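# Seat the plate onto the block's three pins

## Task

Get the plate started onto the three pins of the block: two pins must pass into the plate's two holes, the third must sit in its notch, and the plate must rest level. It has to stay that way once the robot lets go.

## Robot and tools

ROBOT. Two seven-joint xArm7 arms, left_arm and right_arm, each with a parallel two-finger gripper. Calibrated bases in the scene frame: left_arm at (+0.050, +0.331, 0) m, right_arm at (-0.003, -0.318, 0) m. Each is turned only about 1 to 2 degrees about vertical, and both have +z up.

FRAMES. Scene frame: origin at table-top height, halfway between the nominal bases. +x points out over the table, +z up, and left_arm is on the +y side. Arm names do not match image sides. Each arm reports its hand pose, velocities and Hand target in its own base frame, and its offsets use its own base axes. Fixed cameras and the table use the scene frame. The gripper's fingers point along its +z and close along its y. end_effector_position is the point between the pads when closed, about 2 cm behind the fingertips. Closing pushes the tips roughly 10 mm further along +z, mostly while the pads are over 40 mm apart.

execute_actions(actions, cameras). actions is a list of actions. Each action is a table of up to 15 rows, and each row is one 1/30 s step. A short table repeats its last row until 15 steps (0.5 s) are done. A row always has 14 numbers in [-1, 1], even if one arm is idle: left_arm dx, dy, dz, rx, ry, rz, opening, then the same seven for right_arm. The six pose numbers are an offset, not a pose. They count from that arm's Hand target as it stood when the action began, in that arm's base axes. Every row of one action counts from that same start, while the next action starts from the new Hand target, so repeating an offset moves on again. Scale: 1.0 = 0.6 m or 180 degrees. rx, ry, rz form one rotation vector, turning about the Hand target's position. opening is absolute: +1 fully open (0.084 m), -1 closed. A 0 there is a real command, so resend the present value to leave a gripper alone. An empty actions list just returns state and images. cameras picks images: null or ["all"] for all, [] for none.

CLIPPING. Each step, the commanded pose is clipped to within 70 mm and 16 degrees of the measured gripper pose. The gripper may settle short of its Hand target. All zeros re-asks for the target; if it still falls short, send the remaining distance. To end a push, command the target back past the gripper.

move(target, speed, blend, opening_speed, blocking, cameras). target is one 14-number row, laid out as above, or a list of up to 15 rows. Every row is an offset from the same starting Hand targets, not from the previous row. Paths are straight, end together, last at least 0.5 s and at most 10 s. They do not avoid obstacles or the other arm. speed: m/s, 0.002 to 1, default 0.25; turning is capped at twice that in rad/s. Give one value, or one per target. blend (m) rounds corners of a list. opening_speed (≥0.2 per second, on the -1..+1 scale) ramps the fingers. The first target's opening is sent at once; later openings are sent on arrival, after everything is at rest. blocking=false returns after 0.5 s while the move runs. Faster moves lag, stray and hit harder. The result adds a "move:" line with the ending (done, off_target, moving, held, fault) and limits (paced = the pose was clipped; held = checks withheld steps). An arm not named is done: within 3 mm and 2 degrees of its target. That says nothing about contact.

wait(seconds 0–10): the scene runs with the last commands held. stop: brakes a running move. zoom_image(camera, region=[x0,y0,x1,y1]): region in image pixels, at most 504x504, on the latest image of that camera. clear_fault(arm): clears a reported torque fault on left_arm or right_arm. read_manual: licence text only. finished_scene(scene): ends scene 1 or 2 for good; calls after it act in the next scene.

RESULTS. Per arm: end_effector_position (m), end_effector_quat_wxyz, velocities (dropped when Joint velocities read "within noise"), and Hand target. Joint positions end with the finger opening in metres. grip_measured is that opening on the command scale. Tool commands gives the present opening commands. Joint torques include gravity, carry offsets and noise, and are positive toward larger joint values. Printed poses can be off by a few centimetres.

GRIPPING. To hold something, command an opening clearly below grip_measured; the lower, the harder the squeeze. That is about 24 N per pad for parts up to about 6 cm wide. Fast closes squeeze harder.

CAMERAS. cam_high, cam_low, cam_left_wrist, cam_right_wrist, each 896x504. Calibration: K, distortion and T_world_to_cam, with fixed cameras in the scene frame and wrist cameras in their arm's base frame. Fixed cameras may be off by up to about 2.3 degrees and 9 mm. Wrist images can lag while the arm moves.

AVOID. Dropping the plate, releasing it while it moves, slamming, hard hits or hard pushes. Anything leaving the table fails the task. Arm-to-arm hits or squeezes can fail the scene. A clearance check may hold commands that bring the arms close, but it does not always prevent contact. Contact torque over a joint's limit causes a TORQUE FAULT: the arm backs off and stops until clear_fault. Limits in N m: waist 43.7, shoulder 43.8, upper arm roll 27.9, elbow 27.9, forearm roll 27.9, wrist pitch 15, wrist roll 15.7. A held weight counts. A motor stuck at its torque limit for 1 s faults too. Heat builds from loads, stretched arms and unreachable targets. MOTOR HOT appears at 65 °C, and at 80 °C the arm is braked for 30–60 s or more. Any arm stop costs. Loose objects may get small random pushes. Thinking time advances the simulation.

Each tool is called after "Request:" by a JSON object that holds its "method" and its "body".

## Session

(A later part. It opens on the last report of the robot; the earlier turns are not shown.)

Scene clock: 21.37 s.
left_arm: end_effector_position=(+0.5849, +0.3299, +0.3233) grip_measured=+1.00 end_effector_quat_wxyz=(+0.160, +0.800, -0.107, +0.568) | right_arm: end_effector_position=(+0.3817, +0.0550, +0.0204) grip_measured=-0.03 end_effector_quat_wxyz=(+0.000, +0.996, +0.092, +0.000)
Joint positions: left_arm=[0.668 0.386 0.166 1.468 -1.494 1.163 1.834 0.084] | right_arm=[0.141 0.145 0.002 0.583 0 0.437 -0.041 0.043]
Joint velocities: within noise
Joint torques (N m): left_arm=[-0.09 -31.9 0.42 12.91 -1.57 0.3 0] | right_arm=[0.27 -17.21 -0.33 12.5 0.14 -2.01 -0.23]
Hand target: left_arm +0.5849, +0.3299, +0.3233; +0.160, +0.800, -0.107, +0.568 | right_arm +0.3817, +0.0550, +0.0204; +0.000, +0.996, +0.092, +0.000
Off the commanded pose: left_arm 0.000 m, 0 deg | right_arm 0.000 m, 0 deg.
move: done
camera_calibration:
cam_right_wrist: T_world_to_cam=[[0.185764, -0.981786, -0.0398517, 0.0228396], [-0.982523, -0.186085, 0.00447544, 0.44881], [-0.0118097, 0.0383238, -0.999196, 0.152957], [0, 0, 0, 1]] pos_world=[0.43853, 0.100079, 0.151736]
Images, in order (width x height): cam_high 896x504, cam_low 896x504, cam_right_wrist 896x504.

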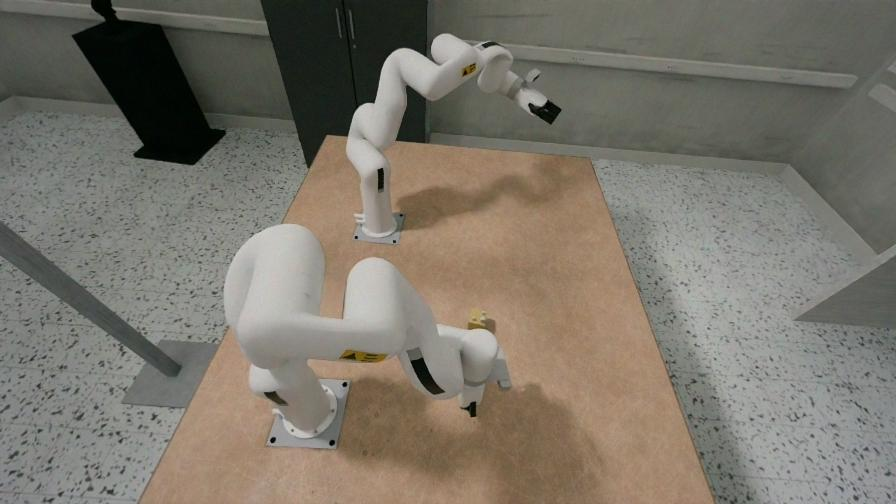

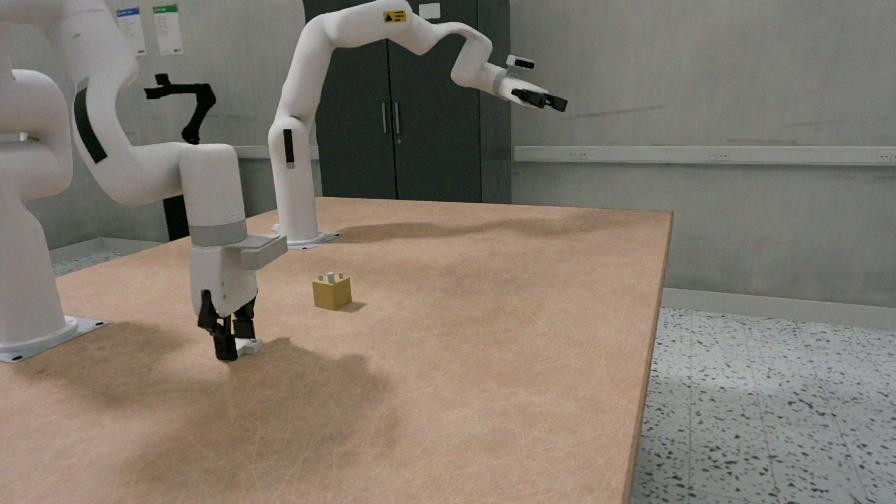

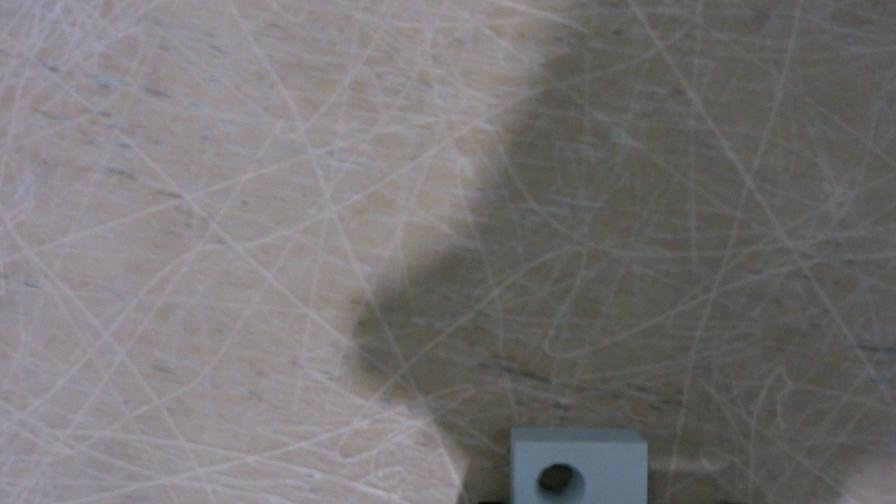

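Request:
{"method": "move", "body": {"target": [[0,0,0,0,0,0,1,0,0,0.0833,0,0,0,-0.25],[0,0,0,0,0,0,1,0.0372,0.3517,0.2167,0,0,-0.1078,-0.25]], "speed": [0.1,0.2], "blend": [0.02,0]}}

Request:
{"method": "zoom_image", "body": {"camera": "cam_right_wrist", "region": [480, 330, 760, 504]}}

Request:
{"method": "zoom_image", "body": {"camera": "cam_low", "region": [290, 200, 390, 320]}}

Scene clock: 25.40 s.
left_arm: end_effector_position=(+0.5849, +0.3299, +0.3233) grip_measured=+1.00 end_effector_quat_wxyz=(+0.160, +0.800, -0.107, +0.568) | right_arm: end_effector_position=(+0.4040, +0.2660, +0.1504) grip_measured=-0.03 end_effector_quat_wxyz=(+0.000, +0.997, -0.077, +0.000)
Joint positions: left_arm=[0.668 0.386 0.166 1.468 -1.494 1.163 1.834 0.084] | right_arm=[0.376 0.132 0.212 1.039 -0.034 0.91 0.762 0.043]
Joint velocities: within noise
Joint torques (N m): left_arm=[0.07 -31.77 0.52 12.76 -1.52 0.31 0] | right_arm=[0.24 -20.81 0.75 18.01 -0.26 -1.96 0.07]
Hand target: left_arm +0.5849, +0.3299, +0.3233; +0.160, +0.800, -0.107, +0.568 | right_arm +0.4040, +0.2660, +0.1504; +0.000, +0.997, -0.077, +0.000
Off the commanded pose: left_arm 0.000 m, 0 deg | right_arm 0.000 m, 0 deg.
move: done
camera_calibration:
cam_right_wrist: T_world_to_cam=[[-0.150903, -0.987743, -0.039888, 0.368559], [-0.988547, 0.150845, 0.00448567, 0.422238], [0.00158621, 0.0401081, -0.999194, 0.269145], [0, 0, 0, 1]] pos_world=[0.472592, 0.289554, 0.281736]

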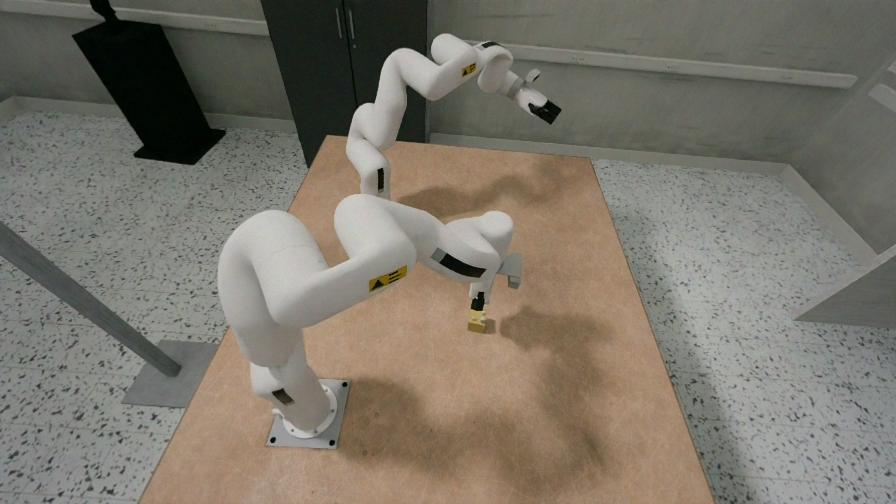

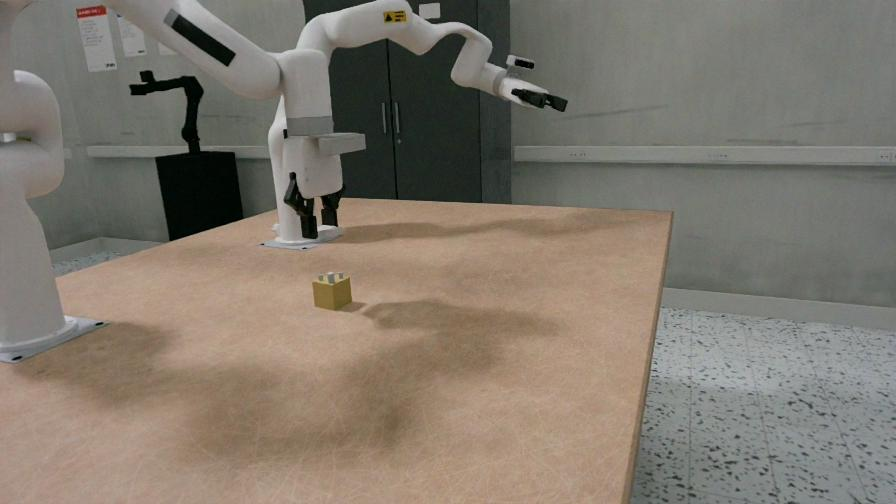

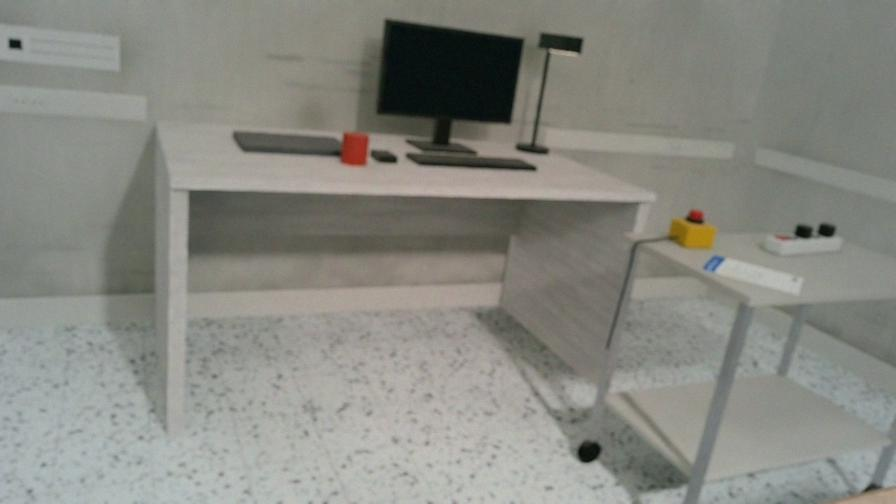

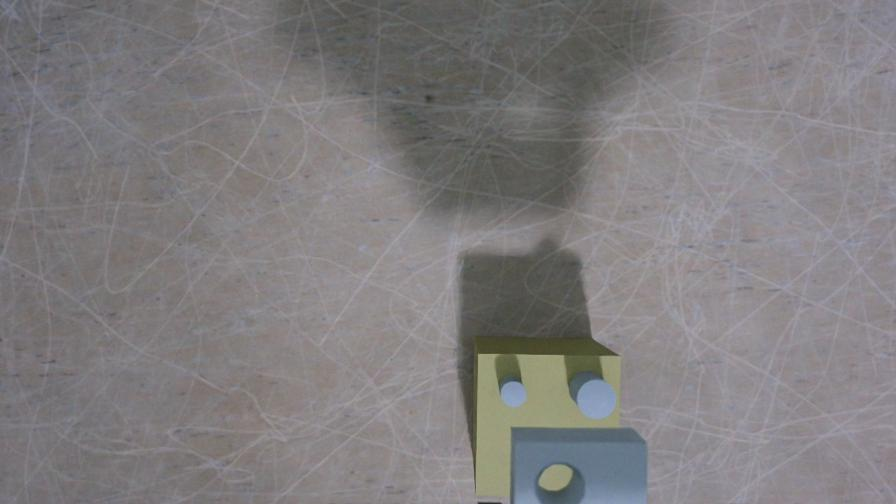

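Scaled by 1.800.

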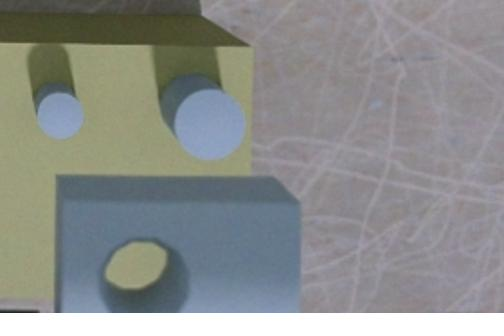

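Scaled by 4.200.

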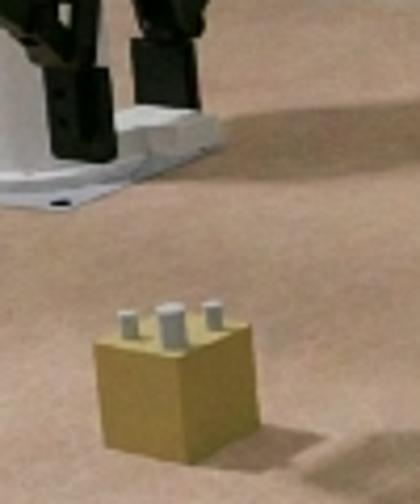

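Request:
{"method": "move", "body": {"target": [0,0,0,0,0,0,1,-0.0127,0.0052,-0.0533,0,0,0,-0.25], "speed": 0.1, "cameras": ["cam_low","cam_right_wrist","cam_high"]}}

Request:
{"method": "zoom_image", "body": {"camera": "cam_right_wrist", "region": [480, 340, 680, 504]}}

Request:
{"method": "zoom_image", "body": {"camera": "cam_low", "region": [290, 200, 390, 320]}}

Scene clock: 27.73 s.
left_arm: end_effector_position=(+0.5849, +0.3299, +0.3233) grip_measured=+1.00 end_effector_quat_wxyz=(+0.160, +0.800, -0.107, +0.568) | right_arm: end_effector_position=(+0.3964, +0.2691, +0.1185) grip_measured=-0.03 end_effector_quat_wxyz=(+0.000, +0.997, -0.077, +0.000)
Joint positions: left_arm=[0.668 0.386 0.166 1.468 -1.494 1.163 1.834 0.084] | right_arm=[0.387 0.169 0.215 0.984 -0.049 0.819 0.787 0.043]
Joint velocities: within noise
Joint torques (N m): left_arm=[-0.27 -31.62 0.48 12.76 -1.59 0.32 0.02] | right_arm=[0.47 -20.93 1.06 16.49 -0.12 -2.3 0.13]
Hand target: left_arm +0.5849, +0.3299, +0.3233; +0.160, +0.800, -0.107, +0.568 | right_arm +0.3964, +0.2691, +0.1184; +0.000, +0.997, -0.077, +0.000
Off the commanded pose: left_arm 0.000 m, 0 deg | right_arm 0.000 m, 0 deg.
move: done
camera_calibration:
cam_right_wrist: T_world_to_cam=[[-0.151015, -0.987726, -0.0398888, 0.369348], [-0.98853, 0.150957, 0.00448739, 0.414344], [0.00158918, 0.0401089, -0.999194, 0.237153], [0, 0, 0, 1]] pos_world=[0.464992, 0.292755, 0.249836]
Images, in order (width x height): cam_high 896x504, cam_low 896x504, cam_right_wrist 896x504.

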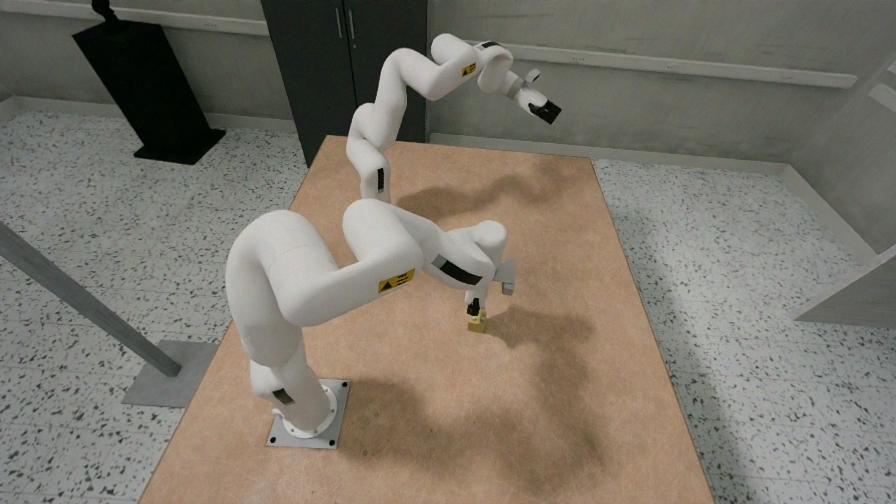

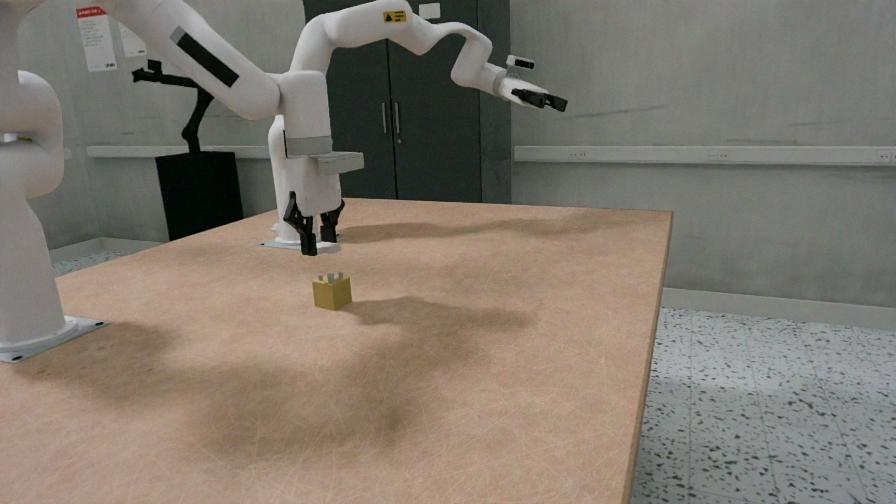

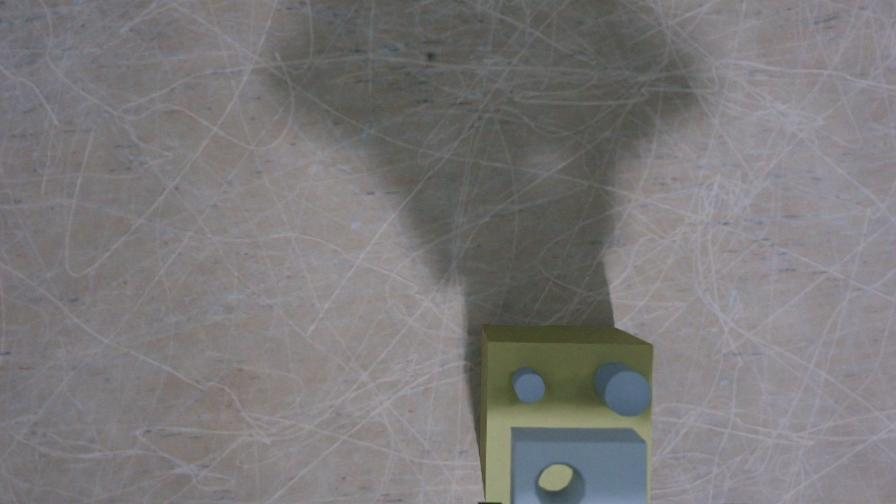

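Scaled by 2.520.

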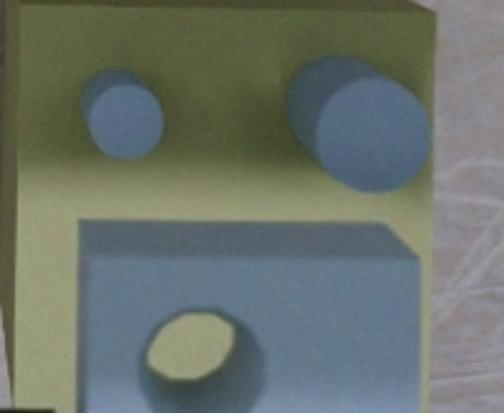

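Scaled by 4.200.

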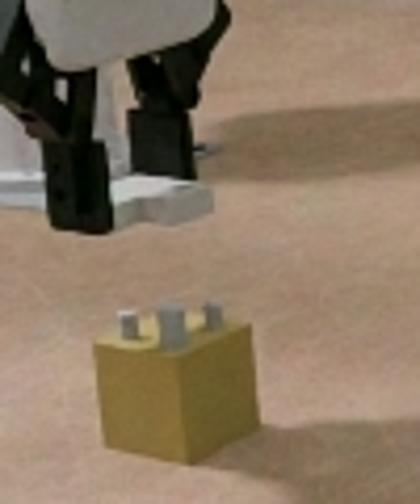

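Request:
{"method": "move", "body": {"target": [0,0,0,0,0,0,1,0.0184,-0.0011,-0.04,0,0,0,-0.25], "speed": 0.08, "cameras": ["cam_low","cam_right_wrist","cam_high"]}}

Request:
{"method": "zoom_image", "body": {"camera": "cam_right_wrist", "region": [480, 340, 700, 504]}}

Request:
{"method": "zoom_image", "body": {"camera": "cam_low", "region": [290, 230, 380, 320]}}

Scene clock: 30.23 s.
left_arm: end_effector_position=(+0.5849, +0.3299, +0.3233) grip_measured=+1.00 end_effector_quat_wxyz=(+0.160, +0.800, -0.107, +0.568) | right_arm: end_effector_position=(+0.4074, +0.2685, +0.0945) grip_measured=-0.03 end_effector_quat_wxyz=(+0.000, +0.997, -0.077, +0.000)
Joint positions: left_arm=[0.668 0.386 0.166 1.468 -1.494 1.163 1.834 0.084] | right_arm=[0.384 0.239 0.205 0.998 -0.069 0.765 0.787 0.043]
Joint velocities: within noise
Joint torques (N m): left_arm=[0.19 -31.87 0.36 12.77 -1.55 0.38 -0.06] | right_arm=[-0.56 -22.36 0.75 16.88 0.01 -2.06 0.21]
Hand target: left_arm +0.5849, +0.3299, +0.3233; +0.160, +0.800, -0.107, +0.568 | right_arm +0.4075, +0.2685, +0.0944; +0.000, +0.997, -0.077, +0.000
Off the commanded pose: left_arm 0.000 m, 0 deg | right_arm 0.000 m, 0 deg.
move: done
camera_calibration:
cam_right_wrist: T_world_to_cam=[[-0.151015, -0.987726, -0.0398888, 0.369361], [-0.98853, 0.150957, 0.00448739, 0.425432], [0.00158918, 0.0401089, -0.999194, 0.213183], [0, 0, 0, 1]] pos_world=[0.475992, 0.292055, 0.225836]
Images, in order (width x height): cam_high 896x504, cam_low 896x504, cam_right_wrist 896x504.

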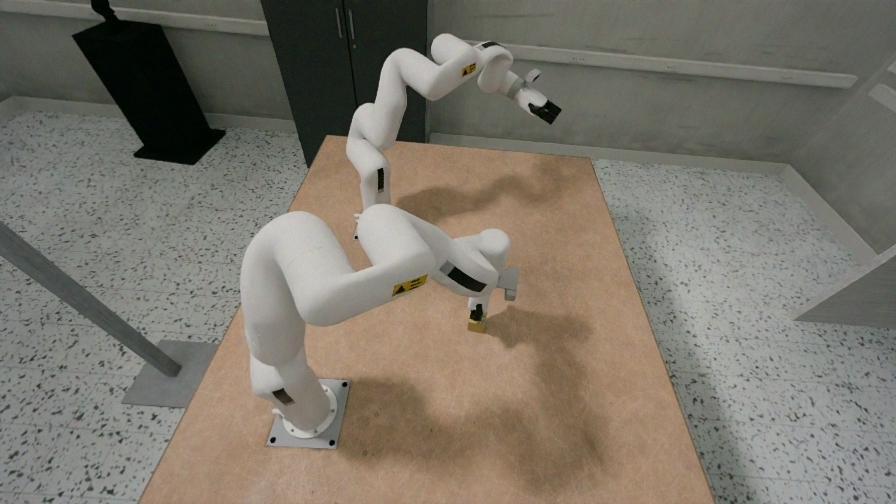

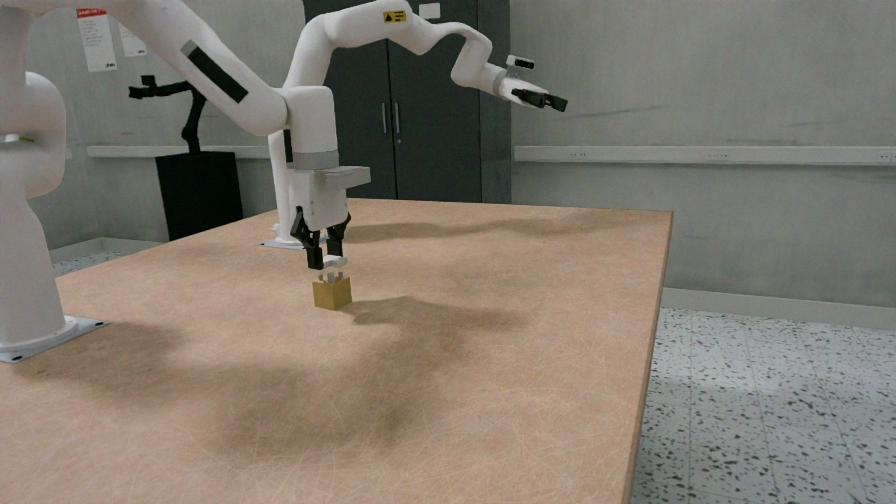

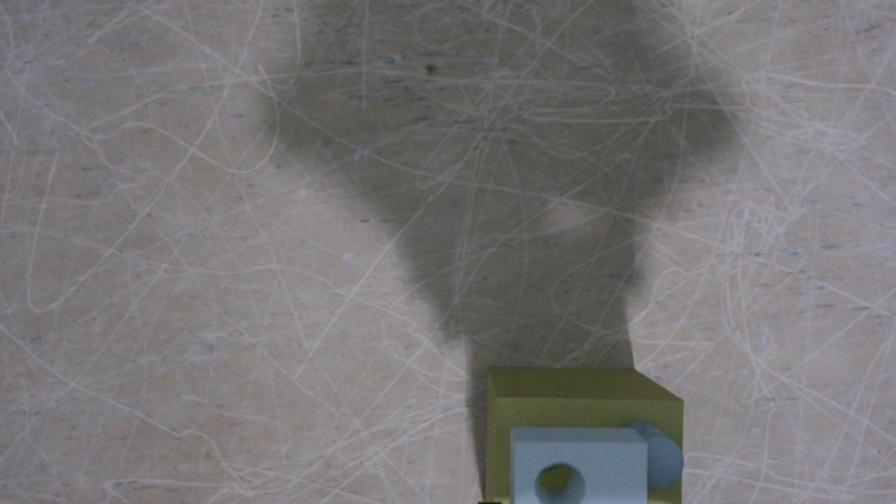

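Scaled by 2.291.

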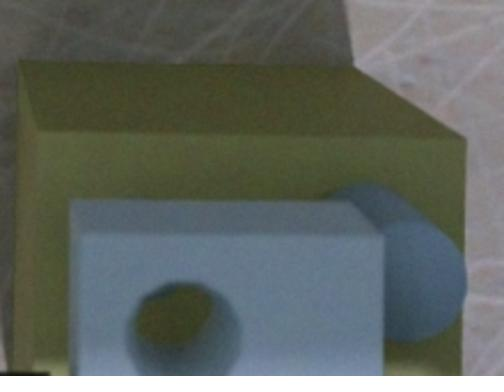

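Scaled by 5.600.

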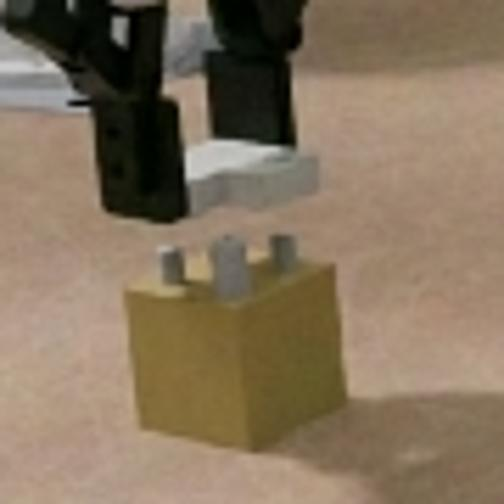

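Request:
{"method": "move", "body": {"target": [0,0,0,0,0,0,1,-0.001,0.00015,-0.015,0,0,0,-0.25], "speed": 0.05, "cameras": ["cam_low","cam_right_wrist","cam_high"]}}

Request:
{"method": "zoom_image", "body": {"camera": "cam_right_wrist", "region": [480, 340, 700, 504]}}

Request:
{"method": "zoom_image", "body": {"camera": "cam_low", "region": [300, 240, 370, 310]}}

Scene clock: 31.77 s.
left_arm: end_effector_position=(+0.5849, +0.3299, +0.3233) grip_measured=+1.00 end_effector_quat_wxyz=(+0.160, +0.800, -0.107, +0.568) | right_arm: end_effector_position=(+0.4069, +0.2686, +0.0855) grip_measured=-0.03 end_effector_quat_wxyz=(+0.000, +0.997, -0.077, +0.000)
Joint positions: left_arm=[0.668 0.386 0.166 1.468 -1.494 1.163 1.834 0.084] | right_arm=[0.386 0.255 0.203 0.99 -0.075 0.741 0.792 0.043]
Joint velocities: within noise
Joint torques (N m): left_arm=[-0.19 -31.73 0.32 12.74 -1.67 0.36 -0.06] | right_arm=[0.24 -22.63 0.75 16.05 -0.16 -2.21 0.29]
Hand target: left_arm +0.5849, +0.3299, +0.3233; +0.160, +0.800, -0.107, +0.568 | right_arm +0.4069, +0.2686, +0.0854; +0.000, +0.997, -0.077, +0.000
Off the commanded pose: left_arm 0.000 m, 0 deg | right_arm 0.000 m, 0 deg.
move: done
camera_calibration:
cam_right_wrist: T_world_to_cam=[[-0.151015, -0.987726, -0.0398888, 0.36901], [-0.98853, 0.150957, 0.00448739, 0.424864], [0.00158918, 0.0401089, -0.999194, 0.204187], [0, 0, 0, 1]] pos_world=[0.475392, 0.292155, 0.216836]
Images, in order (width x height): cam_high 896x504, cam_low 896x504, cam_right_wrist 896x504.

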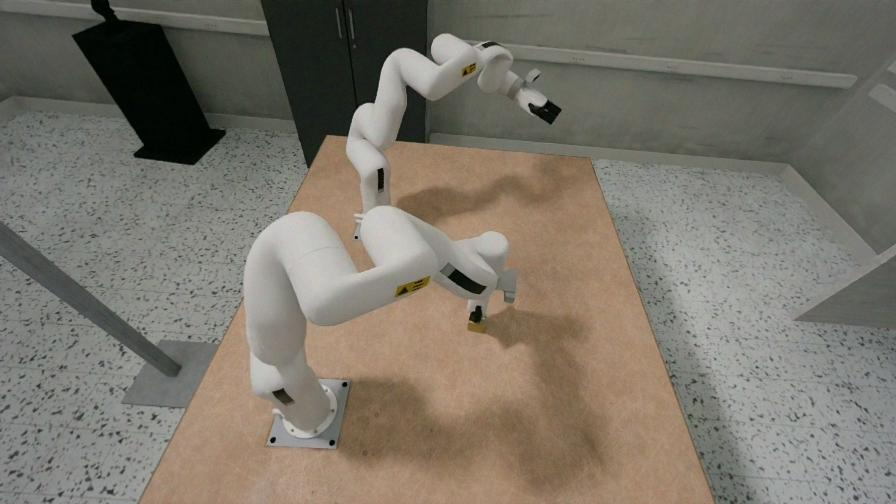

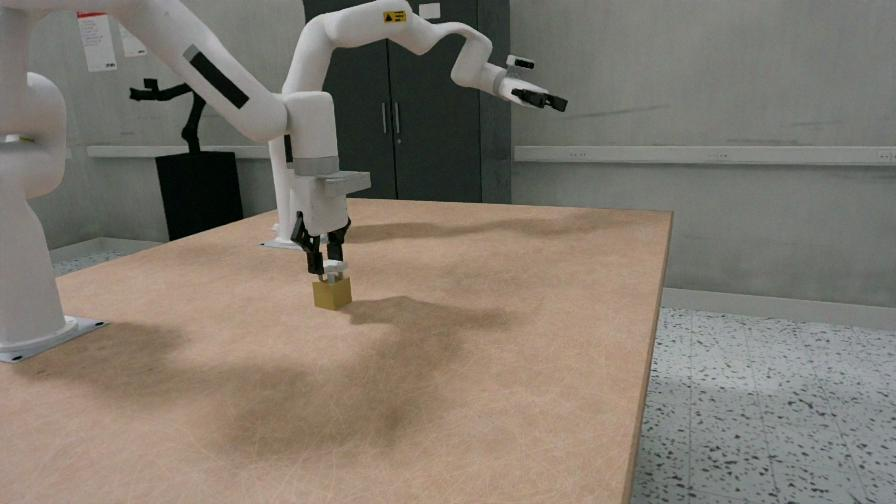

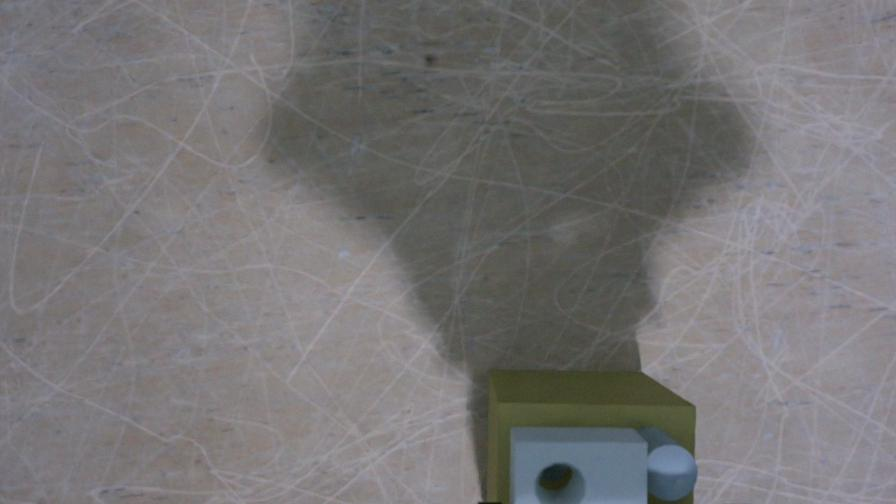

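Scaled by 2.291.

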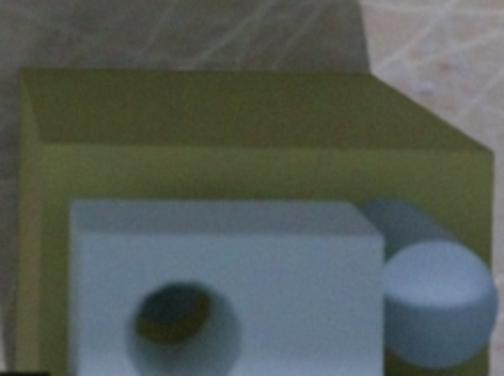

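Scaled by 7.200.

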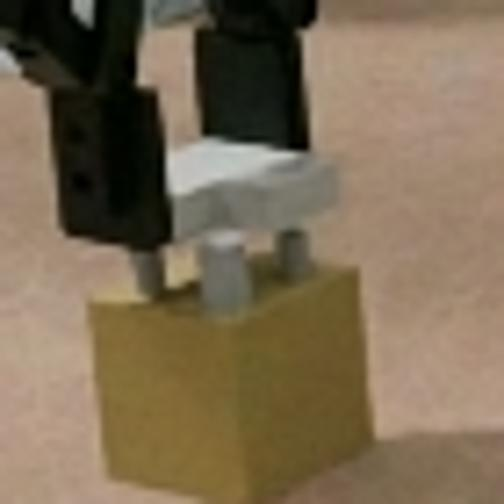

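Request:
{"method": "move", "body": {"target": [0,0,0,0,0,0,1,0,0,-0.0075,0,0,0,-0.25], "speed": 0.04, "cameras": ["cam_low","cam_right_wrist","cam_high"]}}

Request:
{"method": "zoom_image", "body": {"camera": "cam_right_wrist", "region": [480, 340, 700, 504]}}

Request:
{"method": "zoom_image", "body": {"camera": "cam_low", "region": [300, 240, 370, 310]}}

Scene clock: 33.03 s.
left_arm: end_effector_position=(+0.5849, +0.3299, +0.3233) grip_measured=+1.00 end_effector_quat_wxyz=(+0.160, +0.800, -0.107, +0.568) | right_arm: end_effector_position=(+0.4069, +0.2686, +0.0810) grip_measured=-0.03 end_effector_quat_wxyz=(+0.000, +0.997, -0.077, +0.000)
Joint positions: left_arm=[0.668 0.386 0.166 1.468 -1.494 1.163 1.834 0.084] | right_arm=[0.386 0.264 0.202 0.987 -0.078 0.729 0.794 0.043]
Joint velocities: within noise
Joint torques (N m): left_arm=[0.1 -31.72 0.45 12.69 -1.63 0.22 -0.07] | right_arm=[0.25 -22.7 1.04 16.1 0 -2.07 0.11]
Hand target: left_arm +0.5849, +0.3299, +0.3233; +0.160, +0.800, -0.107, +0.568 | right_arm +0.4069, +0.2686, +0.0809; +0.000, +0.997, -0.077, +0.000
Off the commanded pose: left_arm 0.000 m, 0 deg | right_arm 0.000 m, 0 deg.
move: done
camera_calibration:
cam_right_wrist: T_world_to_cam=[[-0.151015, -0.987726, -0.0398888, 0.36883], [-0.98853, 0.150957, 0.00448739, 0.424884], [0.00158918, 0.0401089, -0.999194, 0.199691], [0, 0, 0, 1]] pos_world=[0.475392, 0.292155, 0.212336]
Images, in order (width x height): cam_high 896x504, cam_low 896x504, cam_right_wrist 896x504.

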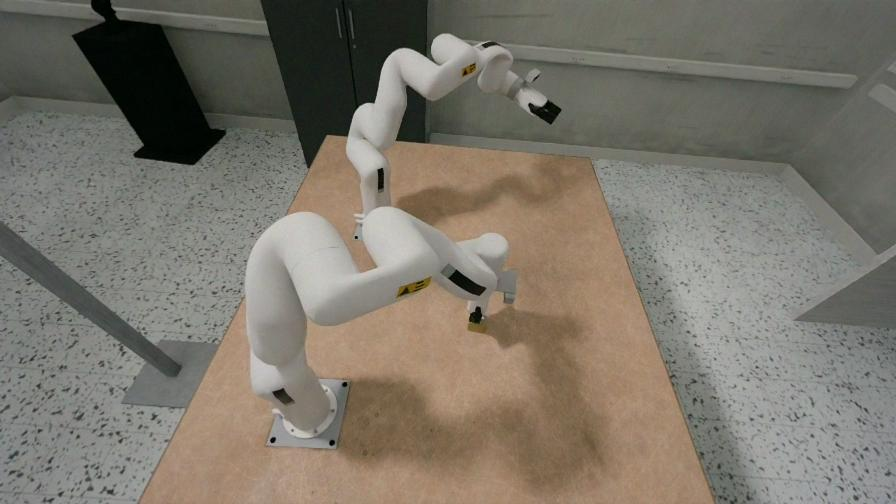

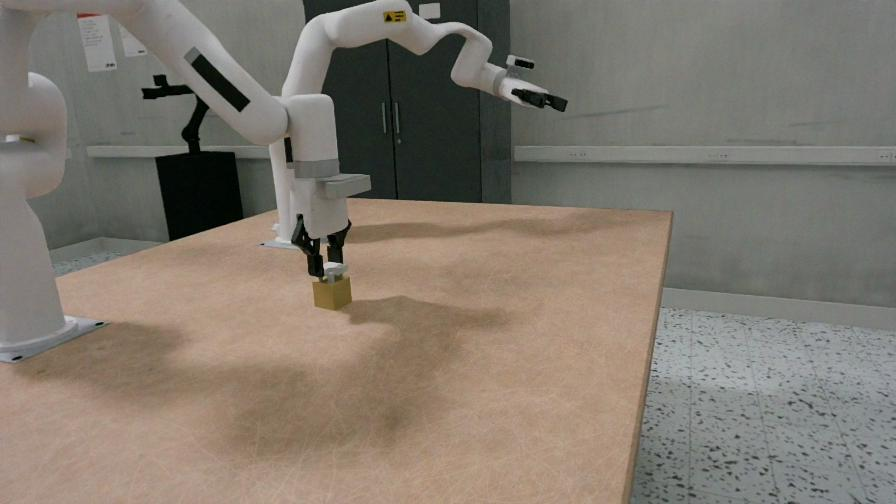

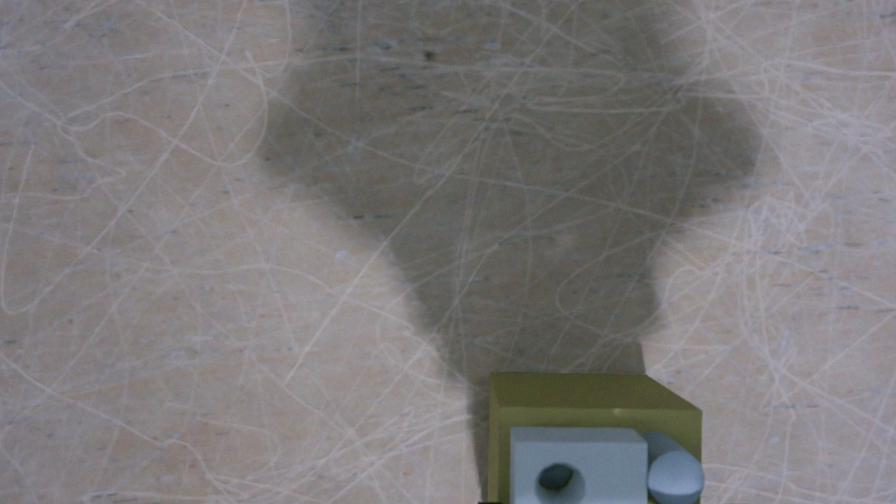

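Scaled by 2.291.

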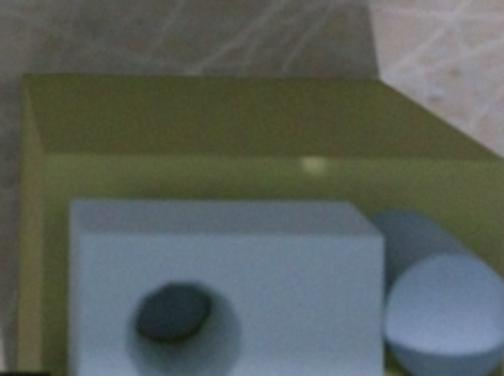

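Scaled by 7.200.

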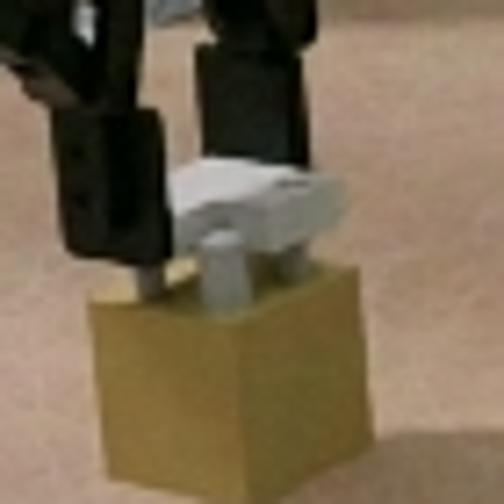

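Request:
{"method": "move", "body": {"target": [0,0,0,0,0,0,1,0,0,-0.0067,0,0,0,-0.25], "speed": 0.03, "cameras": ["cam_low","cam_right_wrist"]}}

Request:
{"method": "zoom_image", "body": {"camera": "cam_right_wrist", "region": [480, 340, 720, 504]}}

Request:
{"method": "zoom_image", "body": {"camera": "cam_low", "region": [300, 240, 370, 310]}}

Scene clock: 34.23 s.
left_arm: end_effector_position=(+0.5849, +0.3299, +0.3233) grip_measured=+1.00 end_effector_quat_wxyz=(+0.160, +0.800, -0.107, +0.568) | right_arm: end_effector_position=(+0.4069, +0.2686, +0.0770) grip_measured=-0.03 end_effector_quat_wxyz=(+0.000, +0.997, -0.077, +0.000)
Joint positions: left_arm=[0.668 0.386 0.166 1.468 -1.494 1.163 1.834 0.084] | right_arm=[0.387 0.273 0.2 0.985 -0.081 0.719 0.796 0.043]
Joint velocities: within noise
Joint torques (N m): left_arm=[-0.1 -31.91 0.52 12.76 -1.57 0.32 0.05] | right_arm=[0.05 -19.84 0.57 14.62 -0.35 -2.53 0.19]
Hand target: left_arm +0.5849, +0.3299, +0.3233; +0.160, +0.800, -0.107, +0.568 | right_arm +0.4069, +0.2686, +0.0769; +0.000, +0.997, -0.077, +0.000
Off the commanded pose: left_arm 0.000 m, 0 deg | right_arm 0.000 m, 0 deg.
move: done
camera_calibration:
cam_right_wrist: T_world_to_cam=[[-0.151011, -0.987726, -0.0399039, 0.368672], [-0.988531, 0.150957, 0.00438853, 0.424923], [0.0016891, 0.0401089, -0.999194, 0.195646], [0, 0, 0, 1]] pos_world=[0.475392, 0.292155, 0.208335]
Images, in order (width x height): cam_low 896x504, cam_right_wrist 896x504.

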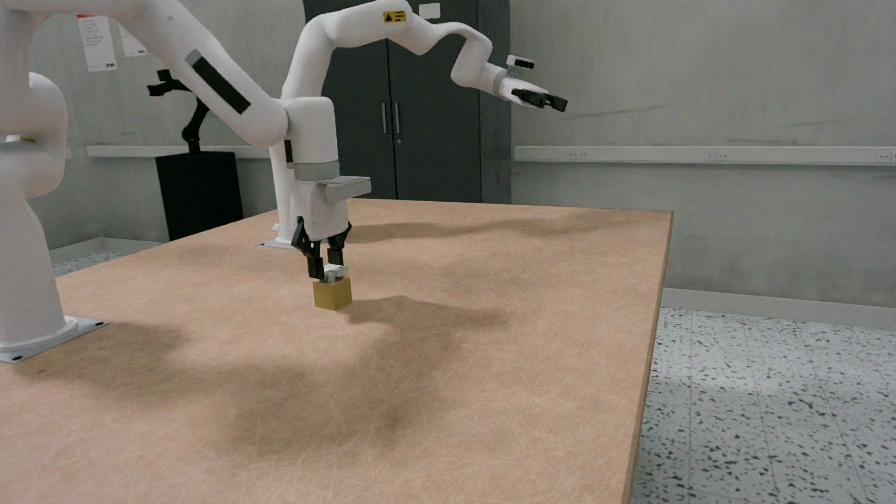

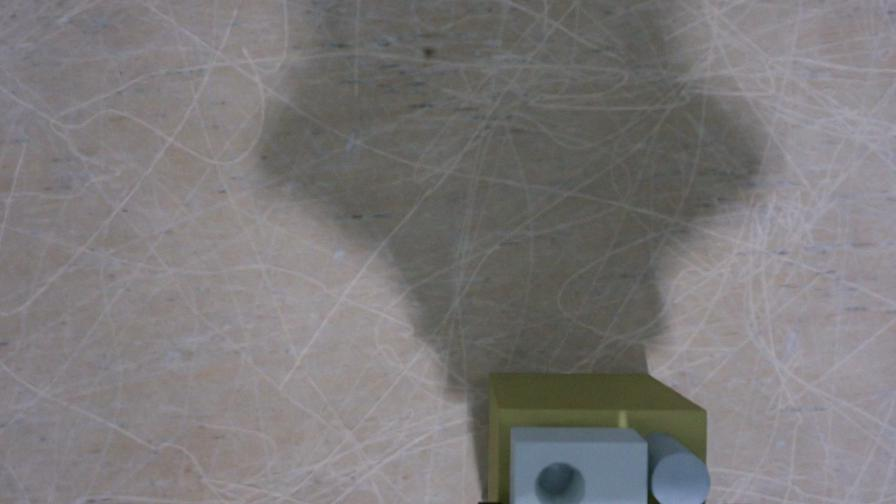

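Scaled by 2.100.

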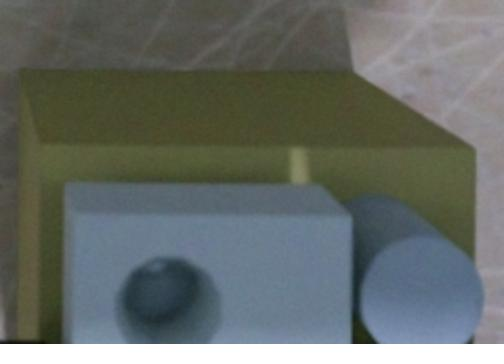

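Scaled by 7.200.

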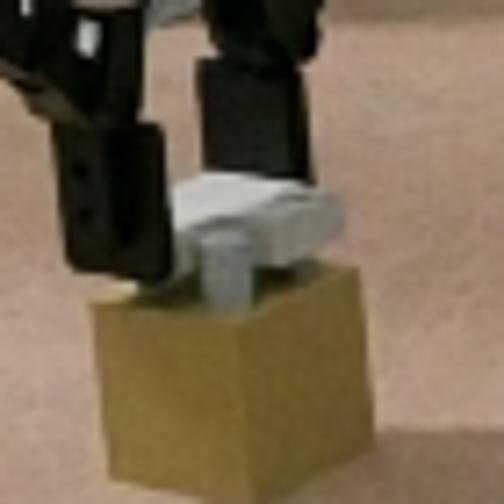

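Request:
{"method": "zoom_image", "body": {"camera": "cam_right_wrist", "region": [530, 454, 590, 504]}}

Request:
{"method": "zoom_image", "body": {"camera": "cam_low", "region": [305, 258, 360, 298]}}

Scaled by 8.400.

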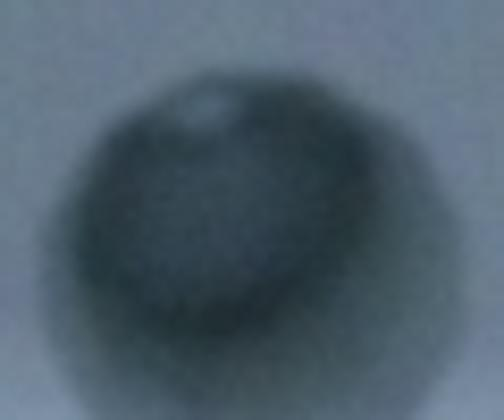

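Scaled by 9.164.

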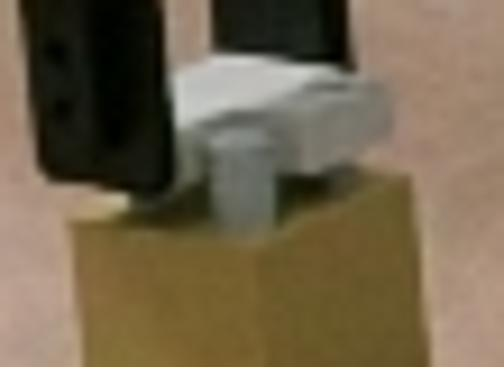

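Request:
{"method": "zoom_image", "body": {"camera": "cam_right_wrist", "region": [485, 395, 605, 455]}}

Request:
{"method": "zoom_image", "body": {"camera": "cam_right_wrist", "region": [595, 395, 715, 455]}}

Scaled by 4.200.

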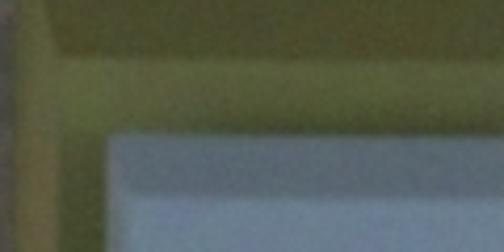

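Scaled by 4.200.

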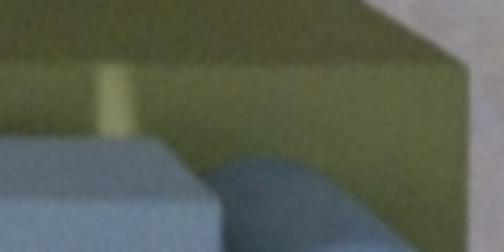

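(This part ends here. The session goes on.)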